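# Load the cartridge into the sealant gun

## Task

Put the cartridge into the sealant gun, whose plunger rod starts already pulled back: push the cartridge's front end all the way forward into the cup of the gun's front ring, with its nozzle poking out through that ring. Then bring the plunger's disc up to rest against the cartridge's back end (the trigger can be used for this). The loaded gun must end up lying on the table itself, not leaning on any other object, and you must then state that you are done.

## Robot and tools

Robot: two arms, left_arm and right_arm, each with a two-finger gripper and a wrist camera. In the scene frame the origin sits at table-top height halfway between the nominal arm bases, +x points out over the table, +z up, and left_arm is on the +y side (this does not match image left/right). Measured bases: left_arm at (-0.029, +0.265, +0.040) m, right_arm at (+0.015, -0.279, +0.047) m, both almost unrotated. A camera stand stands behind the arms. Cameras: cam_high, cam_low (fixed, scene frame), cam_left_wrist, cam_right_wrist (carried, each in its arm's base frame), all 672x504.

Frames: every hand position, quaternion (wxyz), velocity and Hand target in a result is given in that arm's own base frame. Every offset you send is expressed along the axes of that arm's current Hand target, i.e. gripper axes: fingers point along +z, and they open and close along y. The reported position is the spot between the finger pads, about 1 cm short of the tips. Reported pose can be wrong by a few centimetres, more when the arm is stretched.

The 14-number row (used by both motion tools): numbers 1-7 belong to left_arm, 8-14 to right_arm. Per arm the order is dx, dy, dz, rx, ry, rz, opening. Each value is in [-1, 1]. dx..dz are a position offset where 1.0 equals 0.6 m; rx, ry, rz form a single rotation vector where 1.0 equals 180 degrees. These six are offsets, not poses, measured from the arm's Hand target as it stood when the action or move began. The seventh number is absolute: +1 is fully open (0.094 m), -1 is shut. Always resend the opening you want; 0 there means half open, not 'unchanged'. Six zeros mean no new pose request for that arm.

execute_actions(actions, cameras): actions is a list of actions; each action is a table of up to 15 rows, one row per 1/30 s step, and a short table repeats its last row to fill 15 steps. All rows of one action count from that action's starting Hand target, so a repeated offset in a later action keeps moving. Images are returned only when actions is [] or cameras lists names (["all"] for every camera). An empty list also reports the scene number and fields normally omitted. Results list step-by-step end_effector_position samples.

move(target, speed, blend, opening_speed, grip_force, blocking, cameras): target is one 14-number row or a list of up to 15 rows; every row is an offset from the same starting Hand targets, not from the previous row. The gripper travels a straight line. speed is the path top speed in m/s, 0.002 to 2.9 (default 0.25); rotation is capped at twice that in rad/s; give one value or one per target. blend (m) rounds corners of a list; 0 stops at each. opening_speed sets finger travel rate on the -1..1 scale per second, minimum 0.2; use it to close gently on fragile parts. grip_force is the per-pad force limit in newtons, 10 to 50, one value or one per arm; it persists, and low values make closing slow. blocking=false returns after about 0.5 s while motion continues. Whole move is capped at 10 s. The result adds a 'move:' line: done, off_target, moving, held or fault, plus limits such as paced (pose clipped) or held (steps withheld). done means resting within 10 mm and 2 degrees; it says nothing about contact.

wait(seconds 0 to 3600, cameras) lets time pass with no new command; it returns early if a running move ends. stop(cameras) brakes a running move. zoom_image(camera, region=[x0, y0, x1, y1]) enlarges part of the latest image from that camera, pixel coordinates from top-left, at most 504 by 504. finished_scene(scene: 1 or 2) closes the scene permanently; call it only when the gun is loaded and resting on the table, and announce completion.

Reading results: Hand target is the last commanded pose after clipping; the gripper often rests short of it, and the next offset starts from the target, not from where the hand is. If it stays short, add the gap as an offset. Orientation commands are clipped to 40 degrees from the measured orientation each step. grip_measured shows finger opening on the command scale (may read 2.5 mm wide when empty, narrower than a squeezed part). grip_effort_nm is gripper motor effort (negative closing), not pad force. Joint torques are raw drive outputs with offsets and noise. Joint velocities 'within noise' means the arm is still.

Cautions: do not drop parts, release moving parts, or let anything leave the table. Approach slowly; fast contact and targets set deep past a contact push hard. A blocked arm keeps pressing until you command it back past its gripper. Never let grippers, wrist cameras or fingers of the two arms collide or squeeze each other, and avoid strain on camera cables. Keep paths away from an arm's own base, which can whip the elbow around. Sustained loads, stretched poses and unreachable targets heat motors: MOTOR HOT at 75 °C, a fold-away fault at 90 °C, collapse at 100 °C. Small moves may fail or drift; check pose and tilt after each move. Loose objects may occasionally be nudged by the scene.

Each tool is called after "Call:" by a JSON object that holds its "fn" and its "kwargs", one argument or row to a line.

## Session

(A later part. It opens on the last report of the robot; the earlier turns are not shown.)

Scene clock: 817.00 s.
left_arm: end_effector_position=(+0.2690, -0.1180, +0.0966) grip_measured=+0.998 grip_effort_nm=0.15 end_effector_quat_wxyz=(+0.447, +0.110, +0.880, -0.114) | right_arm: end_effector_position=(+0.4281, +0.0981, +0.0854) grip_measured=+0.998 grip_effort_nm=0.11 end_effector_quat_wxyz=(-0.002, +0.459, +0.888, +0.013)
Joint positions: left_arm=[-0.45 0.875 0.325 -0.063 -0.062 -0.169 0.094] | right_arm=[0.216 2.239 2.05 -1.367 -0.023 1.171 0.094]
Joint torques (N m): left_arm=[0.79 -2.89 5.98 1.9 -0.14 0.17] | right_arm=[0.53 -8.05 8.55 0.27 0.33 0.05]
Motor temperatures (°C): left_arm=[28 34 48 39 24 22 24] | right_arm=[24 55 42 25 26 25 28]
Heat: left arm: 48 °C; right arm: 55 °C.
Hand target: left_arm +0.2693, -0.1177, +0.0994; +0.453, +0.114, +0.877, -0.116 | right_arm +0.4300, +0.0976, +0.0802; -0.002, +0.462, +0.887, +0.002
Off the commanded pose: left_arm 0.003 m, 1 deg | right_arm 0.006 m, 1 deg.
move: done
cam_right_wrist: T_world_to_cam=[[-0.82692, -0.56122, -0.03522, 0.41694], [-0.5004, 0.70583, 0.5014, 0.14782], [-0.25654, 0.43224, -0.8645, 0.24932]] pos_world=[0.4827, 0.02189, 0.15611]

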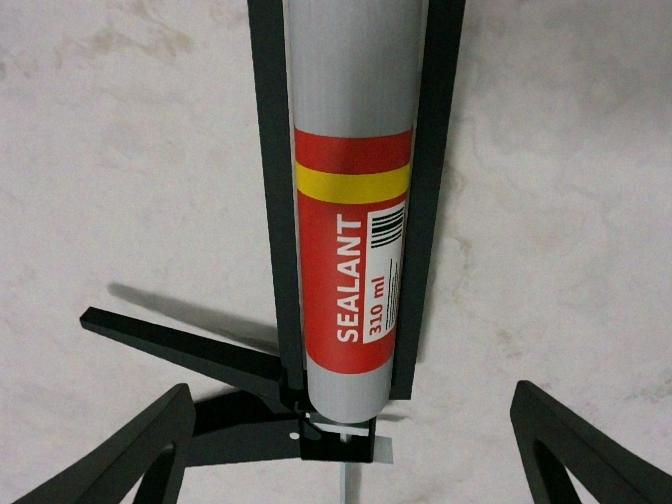

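Call:
{"fn": "move", "kwargs": {
  "target": [
    [0,0,0,0,0,0,1,0,0.0033,0.1637,0,0,0,1],
    [0,0,0,0,0,0,1,0,0.0033,0.1637,0,0,0,0.55]
  ],
  "speed": [0.12,0.1],
  "opening_speed": 0.5,
  "grip_force": [50,25],
  "cameras": ["cam_right_wrist","cam_low","cam_left_wrist"]
}}

Call:
{"fn": "zoom_image", "kwargs": {
  "camera": "cam_low",
  "region": [230, 260, 350, 330]
}}

Scene clock: 826.00 s.
left_arm: end_effector_position=(+0.2690, -0.1180, +0.0966) grip_measured=+0.998 grip_effort_nm=0.15 end_effector_quat_wxyz=(+0.447, +0.110, +0.880, -0.114) | right_arm: end_effector_position=(+0.4324, +0.0989, -0.0064) grip_measured=+0.552 grip_effort_nm=-0.13 end_effector_quat_wxyz=(-0.002, +0.461, +0.888, +0.013)
Joint positions: left_arm=[-0.45 0.875 0.325 -0.063 -0.062 -0.169 0.094] | right_arm=[0.216 2.306 1.793 -1.044 -0.023 1.174 0.073]
Joint torques (N m): left_arm=[0.79 -2.93 5.9 1.89 -0.12 0.16] | right_arm=[0.76 -8.38 5.78 0.52 0.33 0.06]
Motor temperatures (°C): left_arm=[28 34 48 39 24 22 24] | right_arm=[24 56 42 25 26 25 28]
Heat: left arm: 48 °C; right arm: 56 °C.
Hand target: left_arm +0.2693, -0.1177, +0.0994; +0.453, +0.114, +0.877, -0.116 | right_arm +0.4314, +0.0991, -0.0181; -0.002, +0.462, +0.887, +0.002
Off the commanded pose: left_arm 0.003 m, 1 deg | right_arm 0.012 m, 1 deg.
grip_force (N): 50, 25
move: off_target (right_arm); target 2's new opening was sent with right_arm's hand 0.012 m and 1 deg from that target
cam_left_wrist: T_world_to_cam=[[-0.2922, -0.95495, 0.05194, -0.03044], [-0.86055, 0.23885, -0.44989, 0.34821], [0.41722, -0.17616, -0.89157, 0.06173]] pos_world=[0.265, -0.10137, 0.21328]
cam_right_wrist: T_world_to_cam=[[-0.8286, -0.55874, -0.03507, 0.4183], [-0.49829, 0.70751, 0.50114, 0.19434], [-0.2552, 0.43272, -0.86466, 0.16993]] pos_world=[0.4868, 0.02269, 0.06421]
Images, in order (width x height): cam_low 672x504, cam_left_wrist 672x504, cam_right_wrist 672x504.

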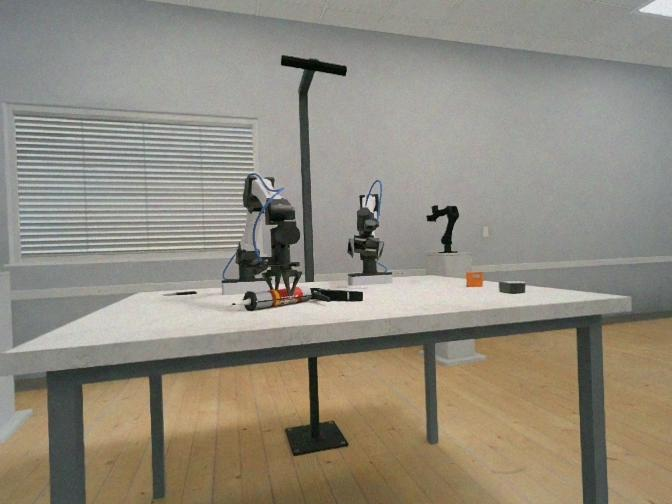

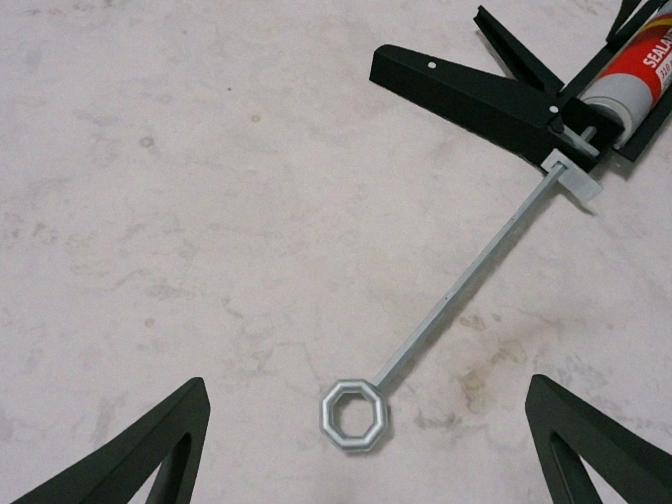

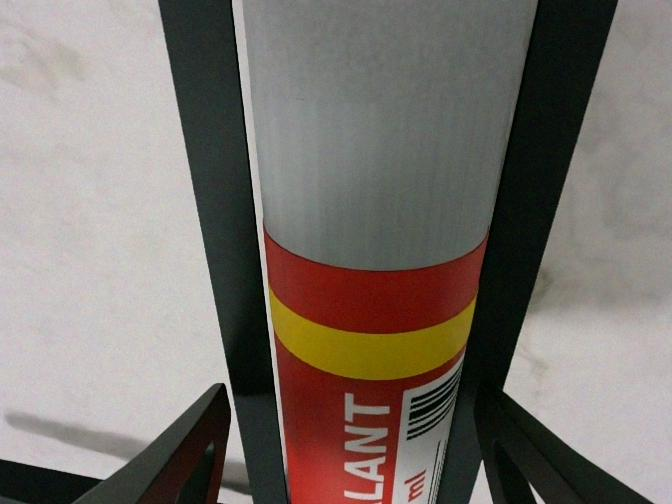

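Scaled by 4.200.

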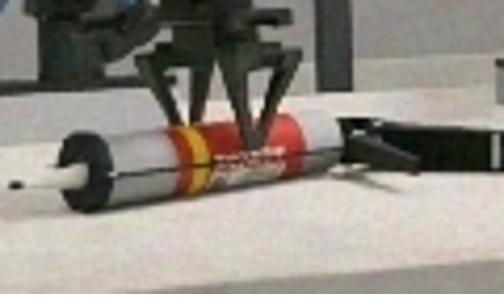

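Call:
{"fn": "move", "kwargs": {
  "target": [
    [0,0,0,0,0,0,1,0,-0.0045,-0.005,0,0,0,1],
    [0,0,0,0,0,0,1,0,-0.0045,0.012,0,0,0,1],
    [0,0,0,0,0,0,1,0,-0.0045,0.012,0,0,0,0.5]
  ],
  "speed": [0.12,0.1,0.1],
  "opening_speed": 0.5,
  "grip_force": [50,30],
  "cameras": ["cam_right_wrist","cam_low"]
}}

Call:
{"fn": "zoom_image", "kwargs": {
  "camera": "cam_low",
  "region": [230, 260, 350, 330]
}}

Scene clock: 837.27 s.
left_arm: end_effector_position=(+0.2690, -0.1180, +0.0966) grip_measured=+0.998 grip_effort_nm=0.15 end_effector_quat_wxyz=(+0.447, +0.110, +0.880, -0.114) | right_arm: end_effector_position=(+0.4295, +0.0980, -0.0136) grip_measured=+0.725 grip_effort_nm=-0.67 end_effector_quat_wxyz=(-0.003, +0.461, +0.887, +0.011)
Joint positions: left_arm=[-0.45 0.875 0.325 -0.063 -0.062 -0.169 0.094] | right_arm=[0.216 2.306 1.764 -1.018 -0.021 1.174 0.081]
Joint torques (N m): left_arm=[0.8 -2.89 5.9 1.91 -0.15 0.17] | right_arm=[0.55 -8.35 5.59 0.55 0.31 0.03]
Motor temperatures (°C): left_arm=[28 33 48 39 24 22 24] | right_arm=[23 58 42 25 26 25 28]
Heat: left arm: 48 °C; right arm: 58 °C.
Hand target: left_arm +0.2693, -0.1177, +0.0994; +0.453, +0.114, +0.877, -0.116 | right_arm +0.4293, +0.0977, -0.0252; -0.002, +0.462, +0.887, +0.002
Off the commanded pose: left_arm 0.003 m, 1 deg | right_arm 0.012 m, 1 deg.
grip_force (N): 50, 30
move: off_target (right_arm); target 3's new opening was sent with right_arm's hand 0.013 m and 1 deg from that target
cam_right_wrist: T_world_to_cam=[[-0.82894, -0.55848, -0.03095, 0.41528], [-0.4963, 0.70886, 0.50121, 0.19612], [-0.25798, 0.43083, -0.86477, 0.16484]] pos_world=[0.4841, 0.02189, 0.05711]
Images, in order (width x height): cam_low 672x504, cam_right_wrist 672x504.

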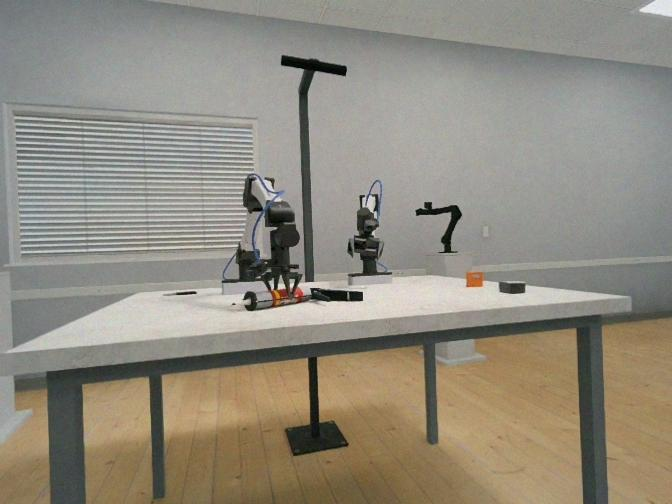

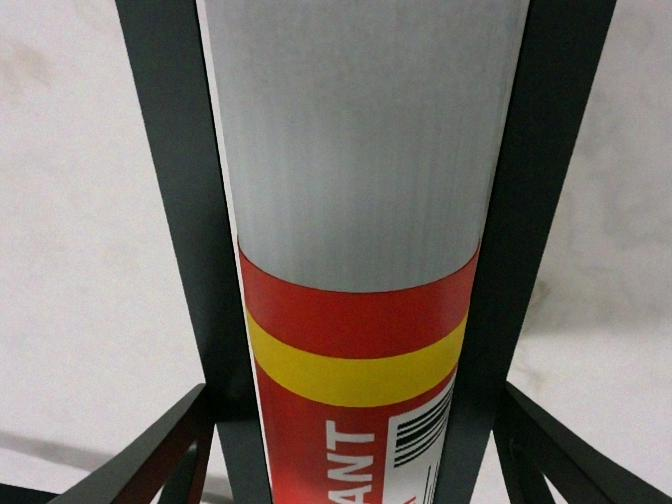

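Scaled by 4.200.

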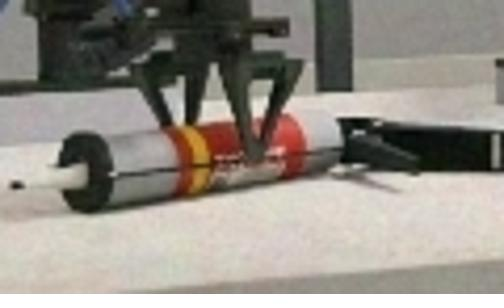

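Call:
{"fn": "move", "kwargs": {
  "target": [0.056,-0.021,0.0685,0.0873,0.3054,0.2329,1,0,0,0,0,0,0,0.5],
  "cameras": ["cam_left_wrist"]
}}

Scene clock: 845.07 s.
left_arm: end_effector_position=(+0.2725, -0.1371, +0.0483) grip_measured=+0.998 grip_effort_nm=0.15 end_effector_quat_wxyz=(-0.001, +0.496, +0.868, -0.007) | right_arm: end_effector_position=(+0.4295, +0.0980, -0.0136) grip_measured=+0.725 grip_effort_nm=-0.67 end_effector_quat_wxyz=(-0.003, +0.461, +0.887, +0.011)
Joint positions: left_arm=[-0.458 1.744 1.192 -1.021 0.014 0.581 0.094] | right_arm=[0.216 2.306 1.764 -1.018 -0.021 1.174 0.081]
Joint torques (N m): left_arm=[-0.27 -6.79 7.19 0.21 -0.22 0.16] | right_arm=[0.57 -8.36 5.6 0.55 0.31 0.03]
Motor temperatures (°C): left_arm=[28 33 48 38 24 22 24] | right_arm=[23 60 42 25 26 25 28]
Heat: left arm: 48 °C; right arm: 60 °C.
Hand target: left_arm +0.2781, -0.1391, +0.0500; +0.000, +0.503, +0.864, +0.000 | right_arm +0.4293, +0.0977, -0.0252; -0.002, +0.462, +0.887, +0.002
Off the commanded pose: left_arm 0.006 m, 1 deg | right_arm 0.012 m, 1 deg.
grip_force (N): 50, 30
move: done
cam_left_wrist: T_world_to_cam=[[-0.88026, -0.47403, -0.02086, 0.18456], [-0.42875, 0.77581, 0.46292, 0.24592], [-0.20325, 0.41644, -0.88615, 0.26386]] pos_world=[0.32153, -0.21318, 0.12383]

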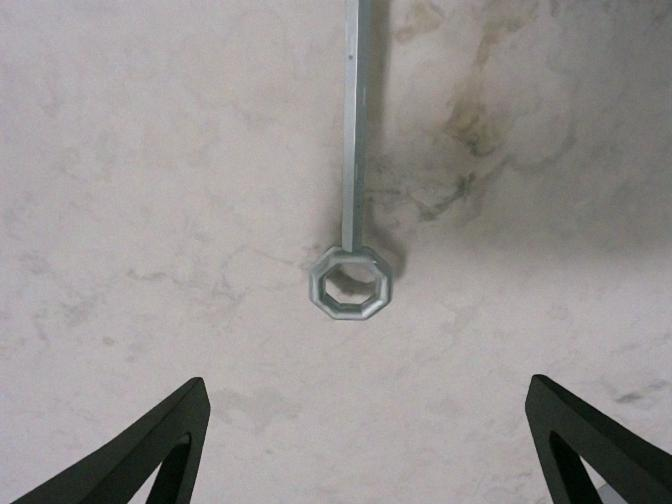

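Call:
{"fn": "move", "kwargs": {
  "target": [
    [0,0,0.12,0,0,0,1,0,0,0,0,0,0,0.5],
    [0,0,0.12,0,0,0,-0.3,0,0,0,0,0,0,0.5]
  ],
  "speed": [0.08,0.05],
  "opening_speed": 0.8,
  "grip_force": [30,30],
  "cameras": ["cam_left_wrist","cam_right_wrist"]
}}

Scene clock: 854.30 s.
left_arm: end_effector_position=(+0.2771, -0.1395, -0.0158) grip_measured=-0.226 grip_effort_nm=-0.58 end_effector_quat_wxyz=(+0.002, +0.497, +0.868, -0.007) | right_arm: end_effector_position=(+0.4295, +0.0980, -0.0136) grip_measured=+0.725 grip_effort_nm=-0.67 end_effector_quat_wxyz=(-0.003, +0.461, +0.887, +0.011)
Joint positions: left_arm=[-0.459 1.862 1.06 -0.766 0.013 0.582 0.036] | right_arm=[0.216 2.306 1.764 -1.018 -0.021 1.174 0.081]
Joint torques (N m): left_arm=[-0.23 -7.12 4.25 0.46 -0.24 0.14] | right_arm=[0.57 -8.38 5.6 0.55 0.31 0.04]
Motor temperatures (°C): left_arm=[28 33 48 36 24 22 24] | right_arm=[23 61 42 25 26 25 28]
Heat: left arm: 48 °C; right arm: 61 °C.
Hand target: left_arm +0.2781, -0.1391, -0.0221; +0.000, +0.503, +0.864, +0.000 | right_arm +0.4293, +0.0977, -0.0252; -0.002, +0.462, +0.887, +0.002
Off the commanded pose: left_arm 0.006 m, 1 deg | right_arm 0.012 m, 1 deg.
grip_force (N): 30, 30
move: done
cam_left_wrist: T_world_to_cam=[[-0.8809, -0.47265, -0.02479, 0.18649], [-0.43001, 0.77735, 0.45915, 0.27992], [-0.19775, 0.41512, -0.88801, 0.20724]] pos_world=[0.32563, -0.21548, 0.06013]
cam_right_wrist: T_world_to_cam=[[-0.82894, -0.55848, -0.03095, 0.41528], [-0.4963, 0.70886, 0.50121, 0.19612], [-0.25798, 0.43083, -0.86477, 0.16484]] pos_world=[0.4841, 0.02189, 0.05711]

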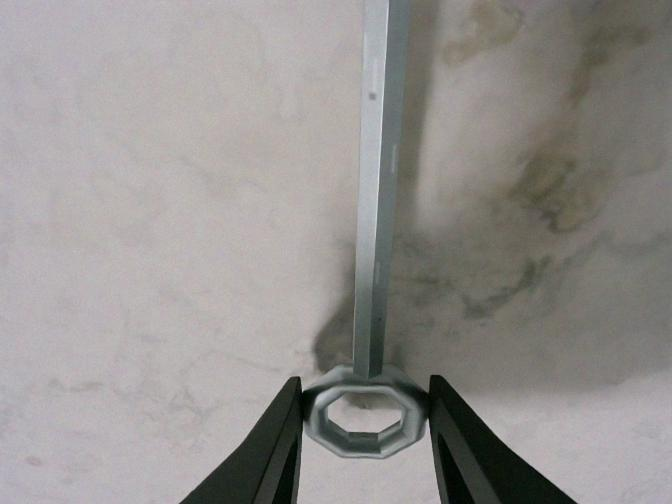

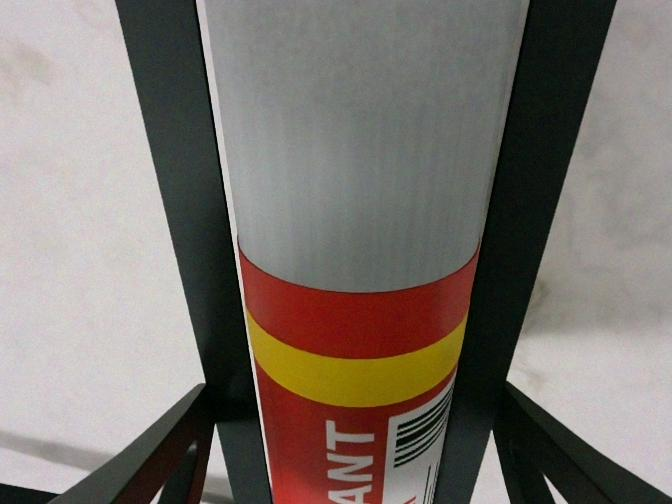

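Call:
{"fn": "move", "kwargs": {
  "target": [-0.025,0,0,0,0,0,-0.3,0,0,0,0,0,0,0.5],
  "speed": 0.03,
  "cameras": ["cam_left_wrist","cam_right_wrist","cam_low"]
}}

Scene clock: 858.70 s.
left_arm: end_effector_position=(+0.2755, -0.1417, -0.0183) grip_measured=-0.227 grip_effort_nm=-0.64 end_effector_quat_wxyz=(-0.015, +0.500, +0.866, +0.001) | right_arm: end_effector_position=(+0.4293, +0.0980, -0.0136) grip_measured=+0.725 grip_effort_nm=-0.67 end_effector_quat_wxyz=(-0.003, +0.460, +0.888, +0.011)
Joint positions: left_arm=[-0.477 1.893 1.091 -0.798 -0.004 0.569 0.036] | right_arm=[0.216 2.306 1.764 -1.019 -0.021 1.173 0.081]
Joint torques (N m): left_arm=[-0.92 -6.67 6.37 0.54 -0.11 -0.01] | right_arm=[0.57 -8.36 5.61 0.56 0.31 0.05]
Motor temperatures (°C): left_arm=[28 34 47 35 24 22 24] | right_arm=[23 61 42 25 26 25 28]
Heat: left arm: 47 °C; right arm: 61 °C.
Hand target: left_arm +0.2854, -0.1520, -0.0221; +0.000, +0.503, +0.864, +0.000 | right_arm +0.4293, +0.0977, -0.0252; -0.002, +0.462, +0.887, +0.002
Off the commanded pose: left_arm 0.015 m, 2 deg | right_arm 0.012 m, 1 deg.
grip_force (N): 30, 30
move: off_target (left_arm)
cam_left_wrist: T_world_to_cam=[[-0.88415, -0.46677, -0.02007, 0.18573], [-0.41528, 0.76548, 0.49152, 0.27696], [-0.21407, 0.44291, -0.87064, 0.21437]] pos_world=[0.32512, -0.22026, 0.05424]
cam_right_wrist: T_world_to_cam=[[-0.82854, -0.55912, -0.03017, 0.41497], [-0.49643, 0.70858, 0.50147, 0.19612], [-0.259, 0.43046, -0.86465, 0.16531]] pos_world=[0.484, 0.02189, 0.05711]
Images, in order (width x height): cam_low 672x504, cam_left_wrist 672x504, cam_right_wrist 672x504.

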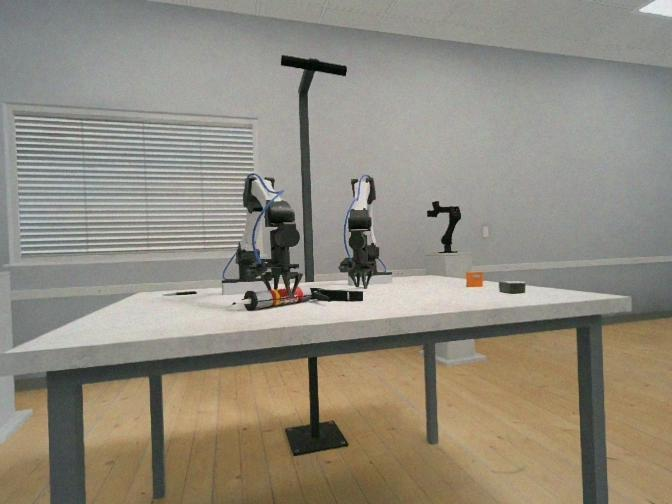

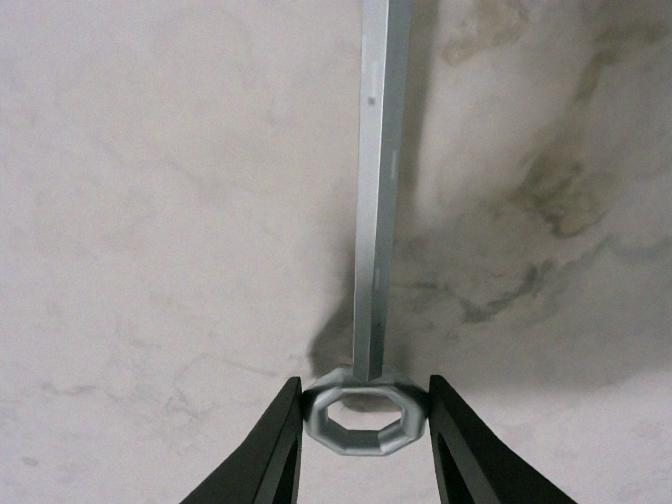

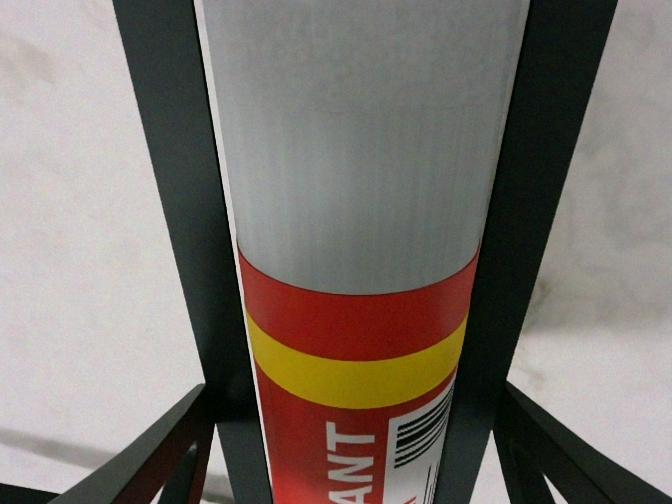

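Call:
{"fn": "move", "kwargs": {
  "target": [-0.02,0,-0.004,0,0,0,-0.3,0,0,0,0,0,0,0.5],
  "speed": 0.03,
  "cameras": ["cam_left_wrist","cam_right_wrist","cam_low"]
}}

Scene clock: 861.93 s.
left_arm: end_effector_position=(+0.2748, -0.1431, -0.0176) grip_measured=-0.227 grip_effort_nm=-0.63 end_effector_quat_wxyz=(-0.033, +0.499, +0.866, +0.010) | right_arm: end_effector_position=(+0.4299, +0.0976, -0.0136) grip_measured=+0.725 grip_effort_nm=-0.67 end_effector_quat_wxyz=(-0.001, +0.459, +0.888, +0.011)
Joint positions: left_arm=[-0.493 1.922 1.134 -0.848 -0.023 0.552 0.036] | right_arm=[0.216 2.306 1.764 -1.017 -0.018 1.17 0.081]
Joint torques (N m): left_arm=[-1.29 -7.34 6.91 0.7 0.07 -0.02] | right_arm=[0.55 -8.38 5.6 0.55 0.29 0.08]
Motor temperatures (°C): left_arm=[28 34 47 35 24 22 24] | right_arm=[23 61 42 25 26 25 28]
Heat: left arm: 47 °C; right arm: 61 °C.
Hand target: left_arm +0.2913, -0.1626, -0.0198; +0.000, +0.503, +0.864, +0.000 | right_arm +0.4293, +0.0976, -0.0252; -0.002, +0.462, +0.887, +0.002
Off the commanded pose: left_arm 0.026 m, 4 deg | right_arm 0.012 m, 1 deg.
grip_force (N): 30, 30
move: off_target (left_arm)
cam_left_wrist: T_world_to_cam=[[-0.8841, -0.46705, -0.01539, 0.18446], [-0.40408, 0.74754, 0.52717, 0.27239], [-0.23471, 0.47229, -0.84962, 0.22564]] pos_world=[0.3261, -0.22404, 0.05095]
cam_right_wrist: T_world_to_cam=[[-0.82674, -0.56173, -0.03103, 0.41471], [-0.49987, 0.70815, 0.49865, 0.19812], [-0.25813, 0.42776, -0.86625, 0.16546]] pos_world=[0.4846, 0.02189, 0.05741]
Images, in order (width x height): cam_low 672x504, cam_left_wrist 672x504, cam_right_wrist 672x504.

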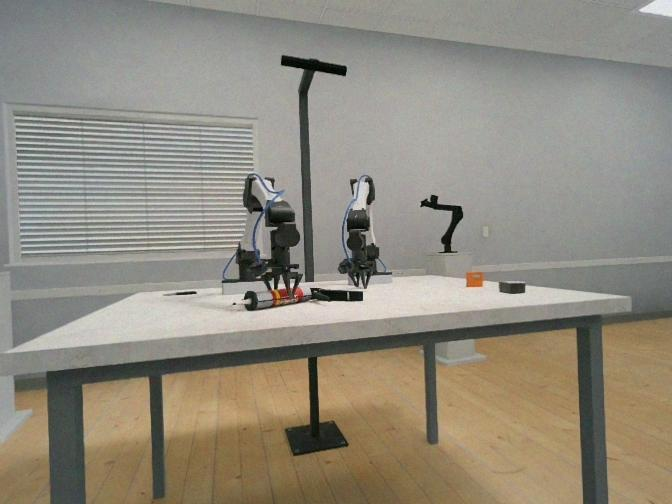

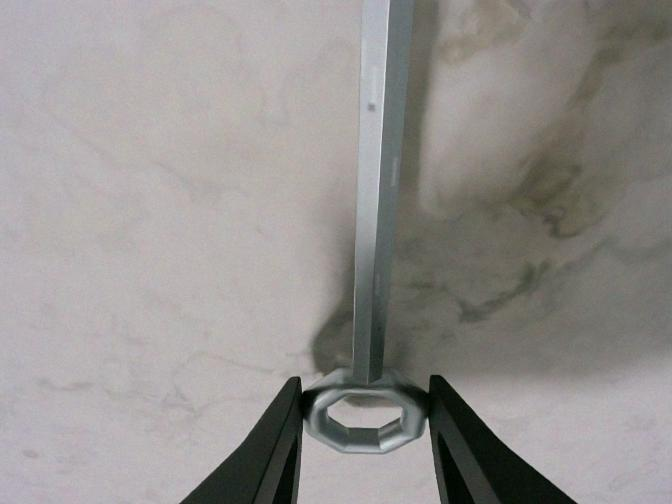

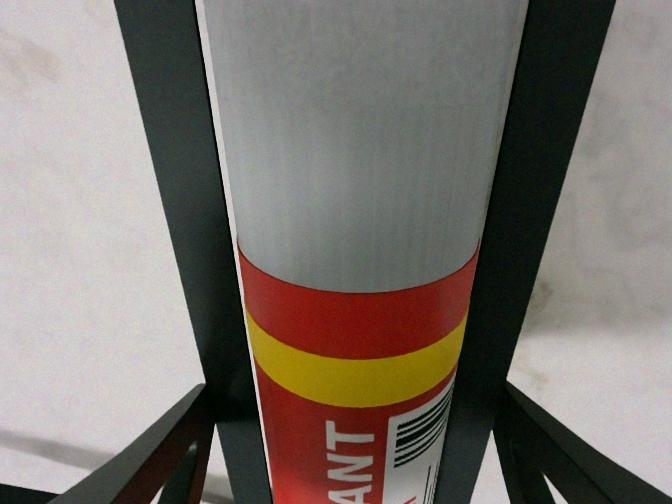

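Call:
{"fn": "move", "kwargs": {
  "target": [
    [0.042,-0.008,0.004,0,0,0,-0.3,0,0,-0.014,0,0,0,0.5],
    [0.042,-0.008,0.004,0,0,0,0.6,0,0,-0.014,0,0,0,1],
    [0.042,-0.008,-0.16,0,0,0,0.6,0,0,-0.2,0,0,0,1],
    [-0.067,0.093,-0.283,-0.0873,-0.3054,-0.2329,1,0.1,0,-0.28,0,0,0,1]
  ],
  "speed": [0.05,0.05,0.12,0.25],
  "grip_force": 50,
  "cameras": ["cam_left_wrist","cam_low","cam_right_wrist","cam_high"]
}}

Call:
{"fn": "zoom_image", "kwargs": {
  "camera": "cam_left_wrist",
  "region": [520, 200, 620, 300]
}}

Call:
{"fn": "zoom_image", "kwargs": {
  "camera": "cam_low",
  "region": [235, 275, 325, 320]
}}

Scene clock: 876.13 s.
left_arm: end_effector_position=(+0.3567, -0.1696, +0.1403) grip_measured=+0.997 grip_effort_nm=0.15 end_effector_quat_wxyz=(+0.434, +0.121, +0.885, -0.115) | right_arm: end_effector_position=(+0.3947, +0.1443, +0.1245) grip_measured=+0.998 grip_effort_nm=0.11 end_effector_quat_wxyz=(-0.019, +0.461, +0.887, -0.008)
Joint positions: left_arm=[-0.471 1.332 0.763 -0.072 -0.062 -0.169 0.094] | right_arm=[0.343 2.234 2.196 -1.571 -0.018 1.301 0.094]
Joint torques (N m): left_arm=[-0.28 -6.93 5.79 2.09 -0.36 -0.05] | right_arm=[0.84 -12.22 8.06 0.11 0.27 0.08]
Motor temperatures (°C): left_arm=[28 36 47 35 24 22 24] | right_arm=[23 64 42 25 26 25 28]
Heat: left arm: 47 °C; right arm: 64 °C.
Hand target: left_arm +0.3597, -0.1699, +0.1500; +0.453, +0.114, +0.877, -0.116 | right_arm +0.3951, +0.1460, +0.1430; -0.002, +0.462, +0.887, +0.001
Off the commanded pose: left_arm 0.010 m, 3 deg | right_arm 0.019 m, 2 deg.
joint sent to its limit (right arm) — joint 4 (wrist pitch), lower limit. The joint targets still meet the commanded pose.
move: off_target (left_arm, right_arm); target 4's new opening was sent with left_arm's hand 0.010 m and 3 deg from that target
cam_left_wrist: T_world_to_cam=[[-0.31071, -0.94929, 0.04794, -0.04817], [-0.86627, 0.26206, -0.42533, 0.45822], [0.3912, -0.17369, -0.90377, 0.06646]] pos_world=[0.35598, -0.15427, 0.25726]
cam_right_wrist: T_world_to_cam=[[-0.82943, -0.55831, 0.01861, 0.41058], [-0.47225, 0.71859, 0.5105, 0.0648], [-0.29838, 0.41463, -0.85968, 0.27303]] pos_world=[0.45261, 0.06946, 0.194]

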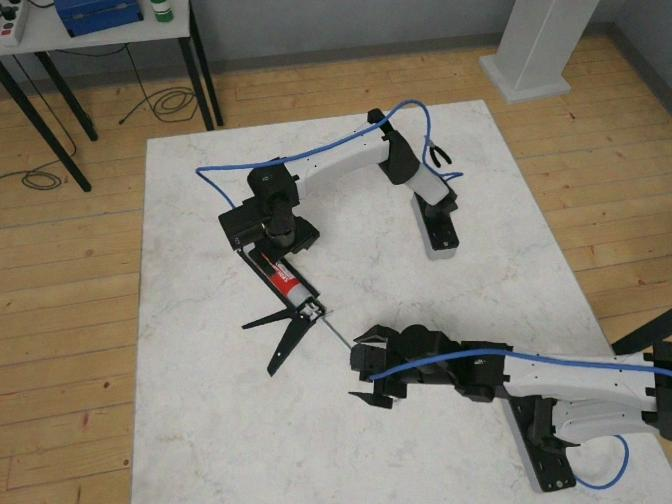

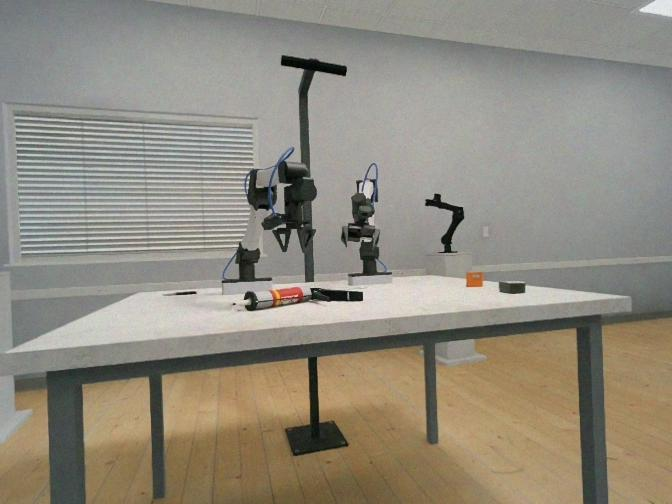

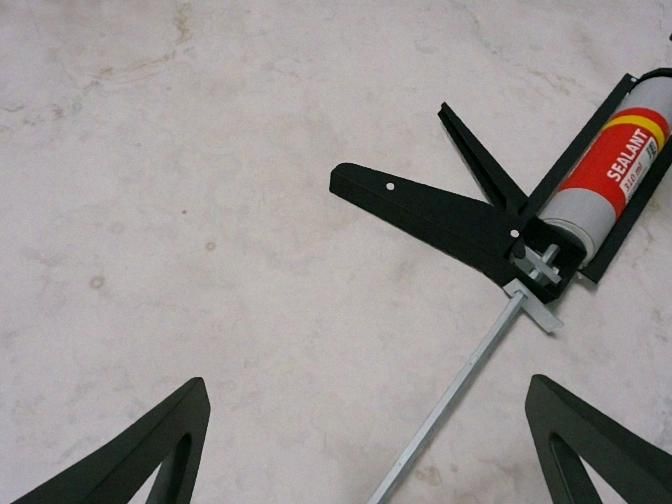

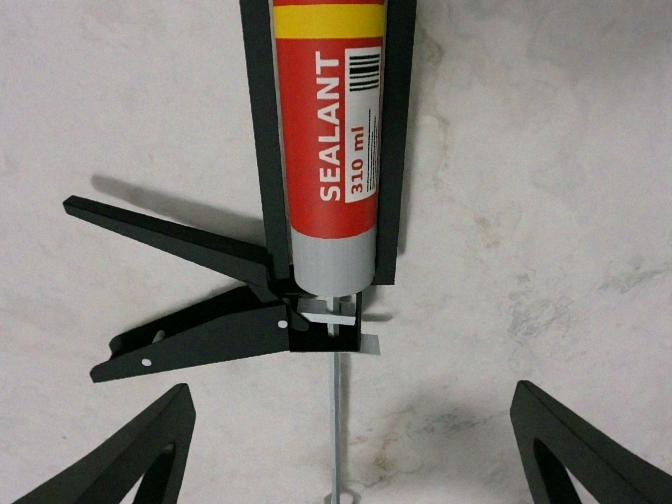

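Scaled by 5.040.

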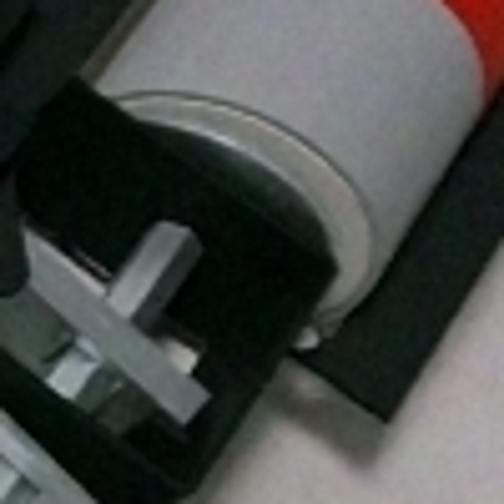

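Scaled by 5.600.

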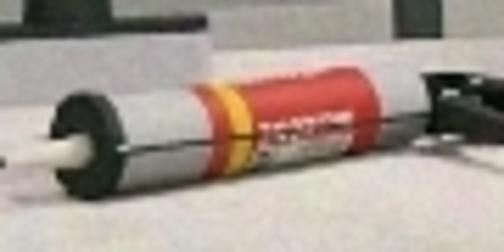

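Call:
{"fn": "zoom_image", "kwargs": {
  "camera": "cam_left_wrist",
  "region": [540, 208, 600, 268]
}}

Call:
{"fn": "zoom_image", "kwargs": {
  "camera": "cam_right_wrist",
  "region": [270, 250, 400, 380]
}}

Scaled by 8.400.

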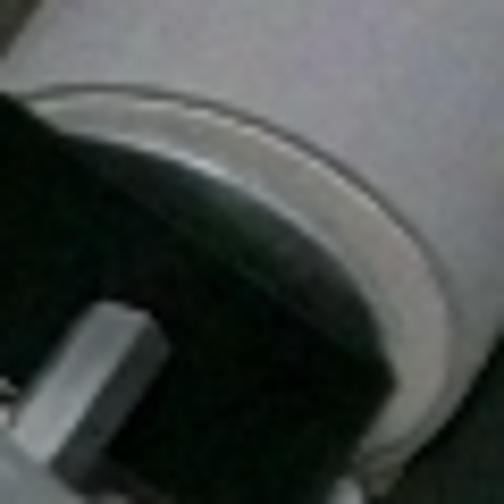

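Scaled by 3.877.

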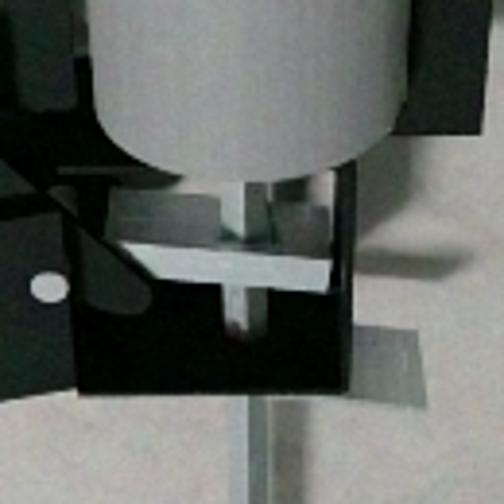

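Call:
{"fn": "zoom_image", "kwargs": {
  "camera": "cam_left_wrist",
  "region": [400, 200, 600, 400]
}}

Scaled by 2.520.

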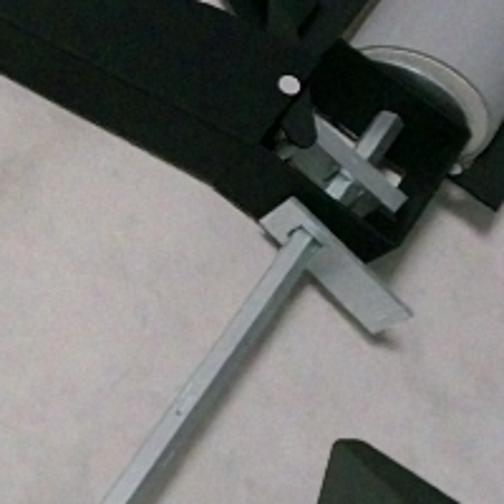

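Call:
{"fn": "move", "kwargs": {
  "target": [
    [0,0,0,0,0,0,1,-0.111,-0.353,-0.062,0,0,0,1],
    [-0.0895,-0.2043,0.2553,-0.1546,0.2771,-0.2268,1,-0.111,-0.353,-0.062,0,0,0,1]
  ],
  "speed": [0.3,0.2],
  "cameras": ["cam_left_wrist","cam_low","cam_high"]
}}

Scene clock: 945.57 s.
left_arm: end_effector_position=(+0.4629, -0.3335, +0.1235) grip_measured=+0.998 grip_effort_nm=0.15 end_effector_quat_wxyz=(+0.129, -0.243, +0.951, -0.143) | right_arm: end_effector_position=(+0.2644, -0.0282, +0.1770) grip_measured=+0.998 grip_effort_nm=0.11 end_effector_quat_wxyz=(-0.004, +0.461, +0.887, +0.000)
Joint positions: left_arm=[-0.629 2.628 2.838 -1.394 -0.015 -1.127 0.094] | right_arm=[-0.109 1.571 1.52 -1.528 -0.004 0.85 0.094]
Joint torques (N m): left_arm=[0.77 -12.86 7.5 1.15 -0.12 -0.04] | right_arm=[-0.75 -6.16 5.48 0.29 0.11 -0.14]
Motor temperatures (°C): left_arm=[28 37 48 38 24 22 24] | right_arm=[23 72 44 25 26 25 27]
Heat: left arm: 48 °C; right arm: 72 °C.
Hand target: left_arm +0.4704, -0.3380, +0.1202; +0.000, -0.256, +0.967, +0.000 | right_arm +0.2597, -0.0301, +0.1797; -0.002, +0.462, +0.887, +0.002
Off the commanded pose: left_arm 0.009 m, 22 deg | right_arm 0.006 m, 0 deg.
elbow stopped short (left arm): the move would have taken joint 3 (elbow) straighter than the controller allows.
move: off_target (left_arm)
cam_left_wrist: T_world_to_cam=[[0.40305, -0.86577, 0.29664, -0.50336], [-0.90451, -0.32749, 0.27317, 0.32083], [-0.13935, -0.37841, -0.91509, 0.15995]] pos_world=[0.51536, -0.2702, 0.20804]
Images, in order (width x height): cam_high 672x504, cam_low 672x504, cam_left_wrist 672x504.

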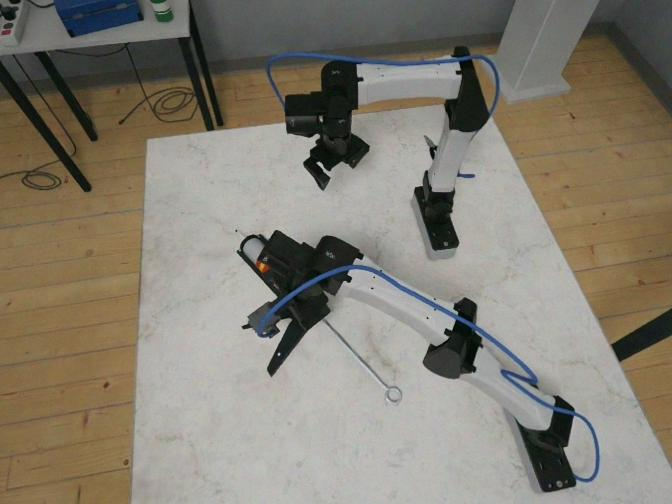

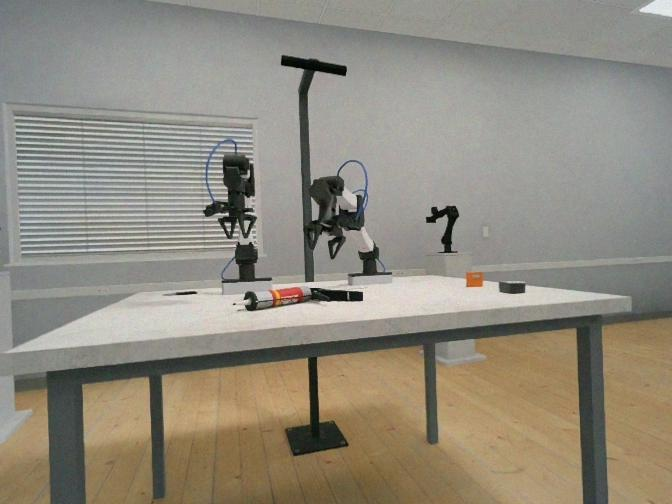

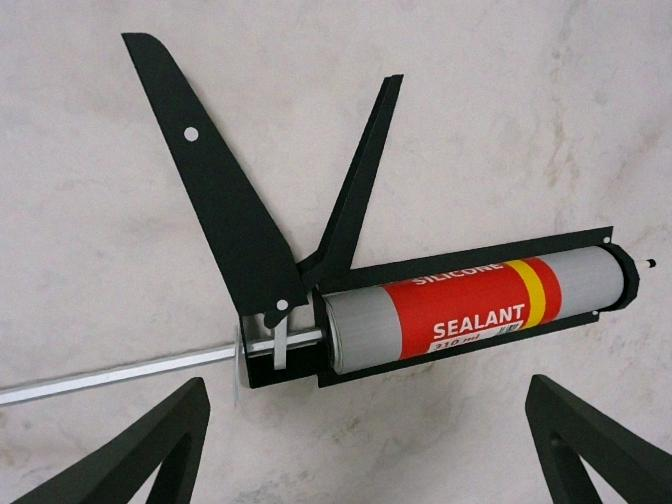

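Excellent view.

Call:
{"fn": "zoom_image", "kwargs": {
  "camera": "cam_left_wrist",
  "region": [220, 260, 420, 410]
}}

Call:
{"fn": "zoom_image", "kwargs": {
  "camera": "cam_left_wrist",
  "region": [560, 210, 672, 340]
}}

Scaled by 2.520.

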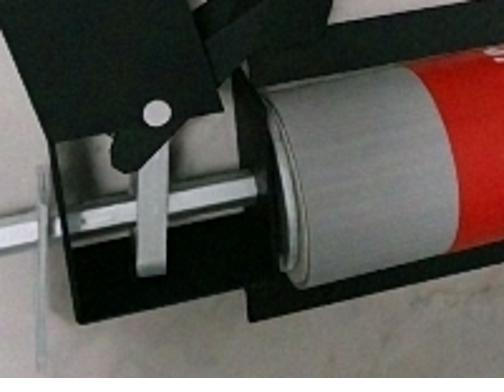

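Scaled by 3.877.

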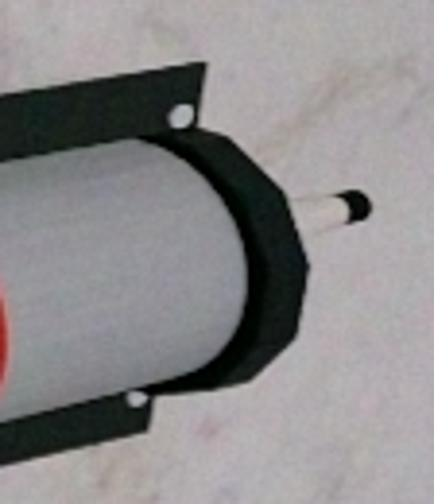

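Call:
{"fn": "zoom_image", "kwargs": {
  "camera": "cam_left_wrist",
  "region": [300, 280, 370, 390]
}}

Call:
{"fn": "zoom_image", "kwargs": {
  "camera": "cam_left_wrist",
  "region": [580, 220, 660, 330]
}}

Scaled by 4.582.

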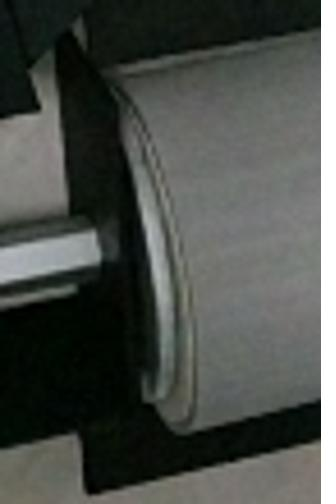

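Scaled by 4.582.

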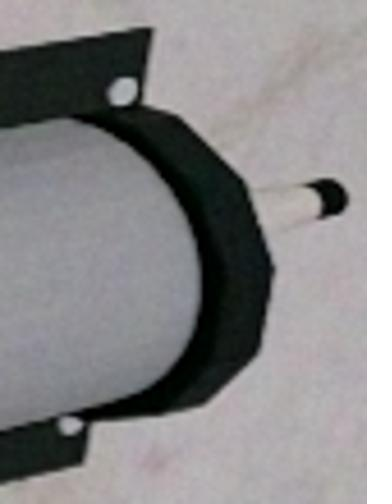

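Call:
{"fn": "move", "kwargs": {
  "target": [0.052,-0.091,0.067,0,0,0,1,0,0,0,0,0,0,1],
  "speed": 0.15,
  "cameras": ["cam_left_wrist"]
}}

Call:
{"fn": "zoom_image", "kwargs": {
  "camera": "cam_left_wrist",
  "region": [200, 260, 360, 420]
}}

Scene clock: 985.90 s.
left_arm: end_effector_position=(+0.4662, -0.3930, +0.0834) grip_measured=+0.998 grip_effort_nm=0.15 end_effector_quat_wxyz=(+0.138, -0.245, +0.942, -0.183) | right_arm: end_effector_position=(+0.2644, -0.0282, +0.1770) grip_measured=+0.998 grip_effort_nm=0.11 end_effector_quat_wxyz=(-0.004, +0.461, +0.887, +0.000)
Joint positions: left_arm=[-0.705 2.73 2.838 -1.217 -0.015 -1.209 0.094] | right_arm=[-0.109 1.571 1.52 -1.528 -0.004 0.85 0.094]
Joint torques (N m): left_arm=[-0.08 -13.61 7.8 1.27 -0.18 -0.05] | right_arm=[-0.73 -6.16 5.46 0.29 0.11 -0.14]
Motor temperatures (°C): left_arm=[28 50 51 35 24 22 24] | right_arm=[23 62 41 25 26 25 27]
Heat: left arm: 51 °C; right arm: 62 °C.
Hand target: left_arm +0.4704, -0.4008, +0.0799; +0.000, -0.256, +0.967, +0.000 | right_arm +0.2597, -0.0301, +0.1797; -0.002, +0.462, +0.887, +0.002
Off the commanded pose: left_arm 0.010 m, 27 deg | right_arm 0.006 m, 0 deg.
elbow stopped short (left arm): the move would have taken joint 3 (elbow) straighter than the controller allows.
move: off_target (left_arm)
cam_left_wrist: T_world_to_cam=[[0.38966, -0.84076, 0.37589, -0.5347], [-0.91501, -0.3071, 0.26162, 0.32914], [-0.10452, -0.44588, -0.88897, 0.05614]] pos_world=[0.51538, -0.32344, 0.16479]

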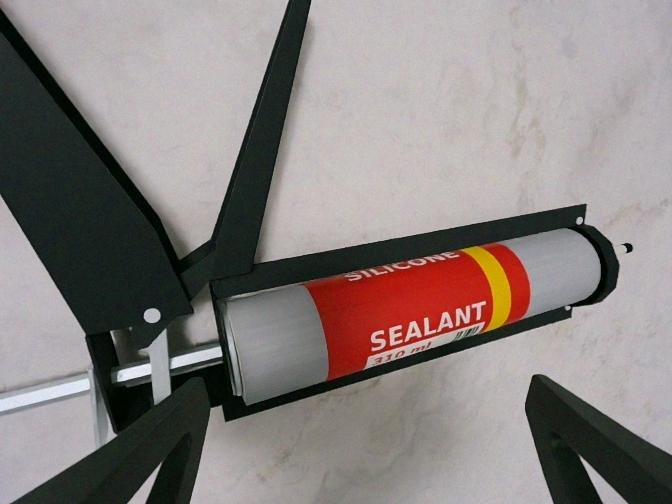

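Scaled by 3.150.

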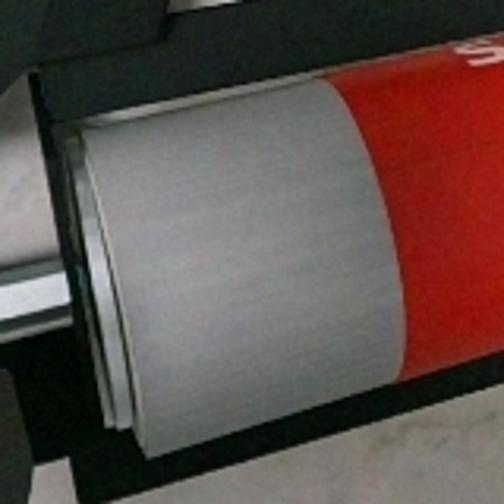

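Call:
{"fn": "zoom_image", "kwargs": {
  "camera": "cam_left_wrist",
  "region": [210, 290, 270, 410]
}}

Call:
{"fn": "zoom_image", "kwargs": {
  "camera": "cam_left_wrist",
  "region": [560, 200, 650, 320]
}}

Scaled by 4.200.

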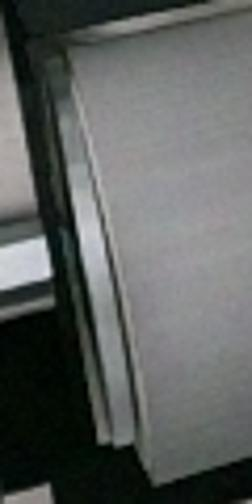

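Scaled by 4.200.

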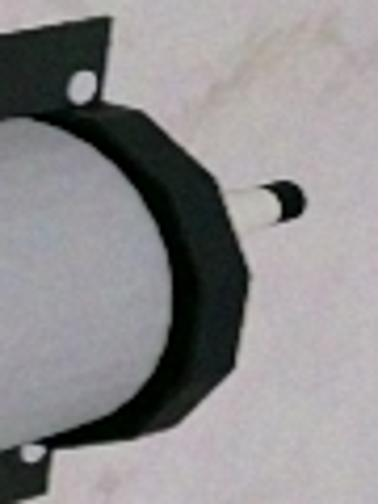

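Call:
{"fn": "move", "kwargs": {
  "target": [-0.046,0.094,0.04,0,0,0.026,1,0,0,0,0,0,0,1],
  "speed": 0.15,
  "cameras": ["cam_left_wrist","cam_low"]
}}

Scene clock: 1019.57 s.
left_arm: end_effector_position=(+0.4636, -0.3387, +0.0624) grip_measured=+0.998 grip_effort_nm=0.15 end_effector_quat_wxyz=(+0.096, -0.218, +0.965, -0.114) | right_arm: end_effector_position=(+0.2644, -0.0282, +0.1770) grip_measured=+0.998 grip_effort_nm=0.11 end_effector_quat_wxyz=(-0.004, +0.461, +0.887, +0.000)
Joint positions: left_arm=[-0.629 2.742 2.838 -1.369 0.005 -1.075 0.094] | right_arm=[-0.109 1.571 1.52 -1.528 -0.004 0.85 0.094]
Joint torques (N m): left_arm=[0.44 -13.38 7.62 0.73 -0.27 0.17] | right_arm=[-0.75 -6.16 5.46 0.29 0.11 -0.14]
Motor temperatures (°C): left_arm=[28 52 52 34 24 22 24] | right_arm=[23 58 40 25 26 25 27]
Heat: left arm: 52 °C; right arm: 58 °C.
Hand target: left_arm +0.4664, -0.3381, +0.0560; +0.000, -0.217, +0.976, +0.000 | right_arm +0.2597, -0.0301, +0.1797; -0.002, +0.462, +0.887, +0.002
Off the commanded pose: left_arm 0.007 m, 17 deg | right_arm 0.006 m, 0 deg.
elbow stopped short (left arm): the move would have taken joint 3 (elbow) straighter than the controller allows.
move: off_target (left_arm)
cam_left_wrist: T_world_to_cam=[[0.37306, -0.90051, 0.2234, -0.48323], [-0.89983, -0.29247, 0.32369, 0.34298], [-0.22615, -0.32177, -0.91941, 0.16182]] pos_world=[0.52549, -0.28278, 0.14571]
Images, in order (width x height): cam_low 672x504, cam_left_wrist 672x504.

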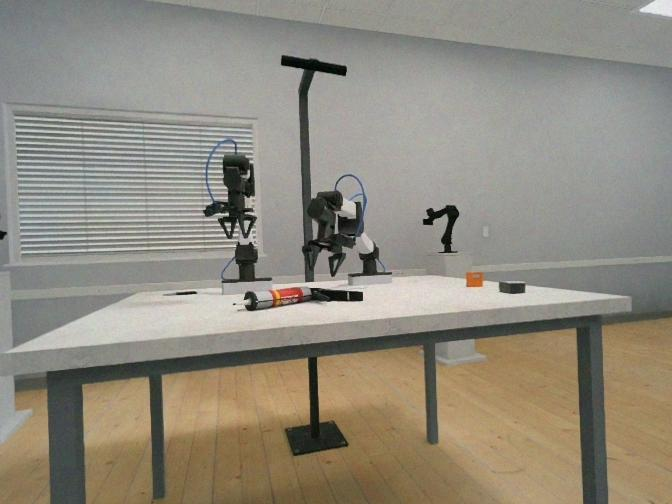

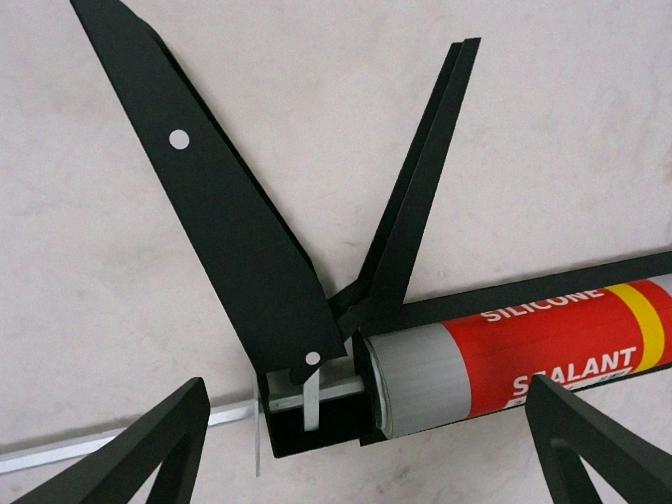

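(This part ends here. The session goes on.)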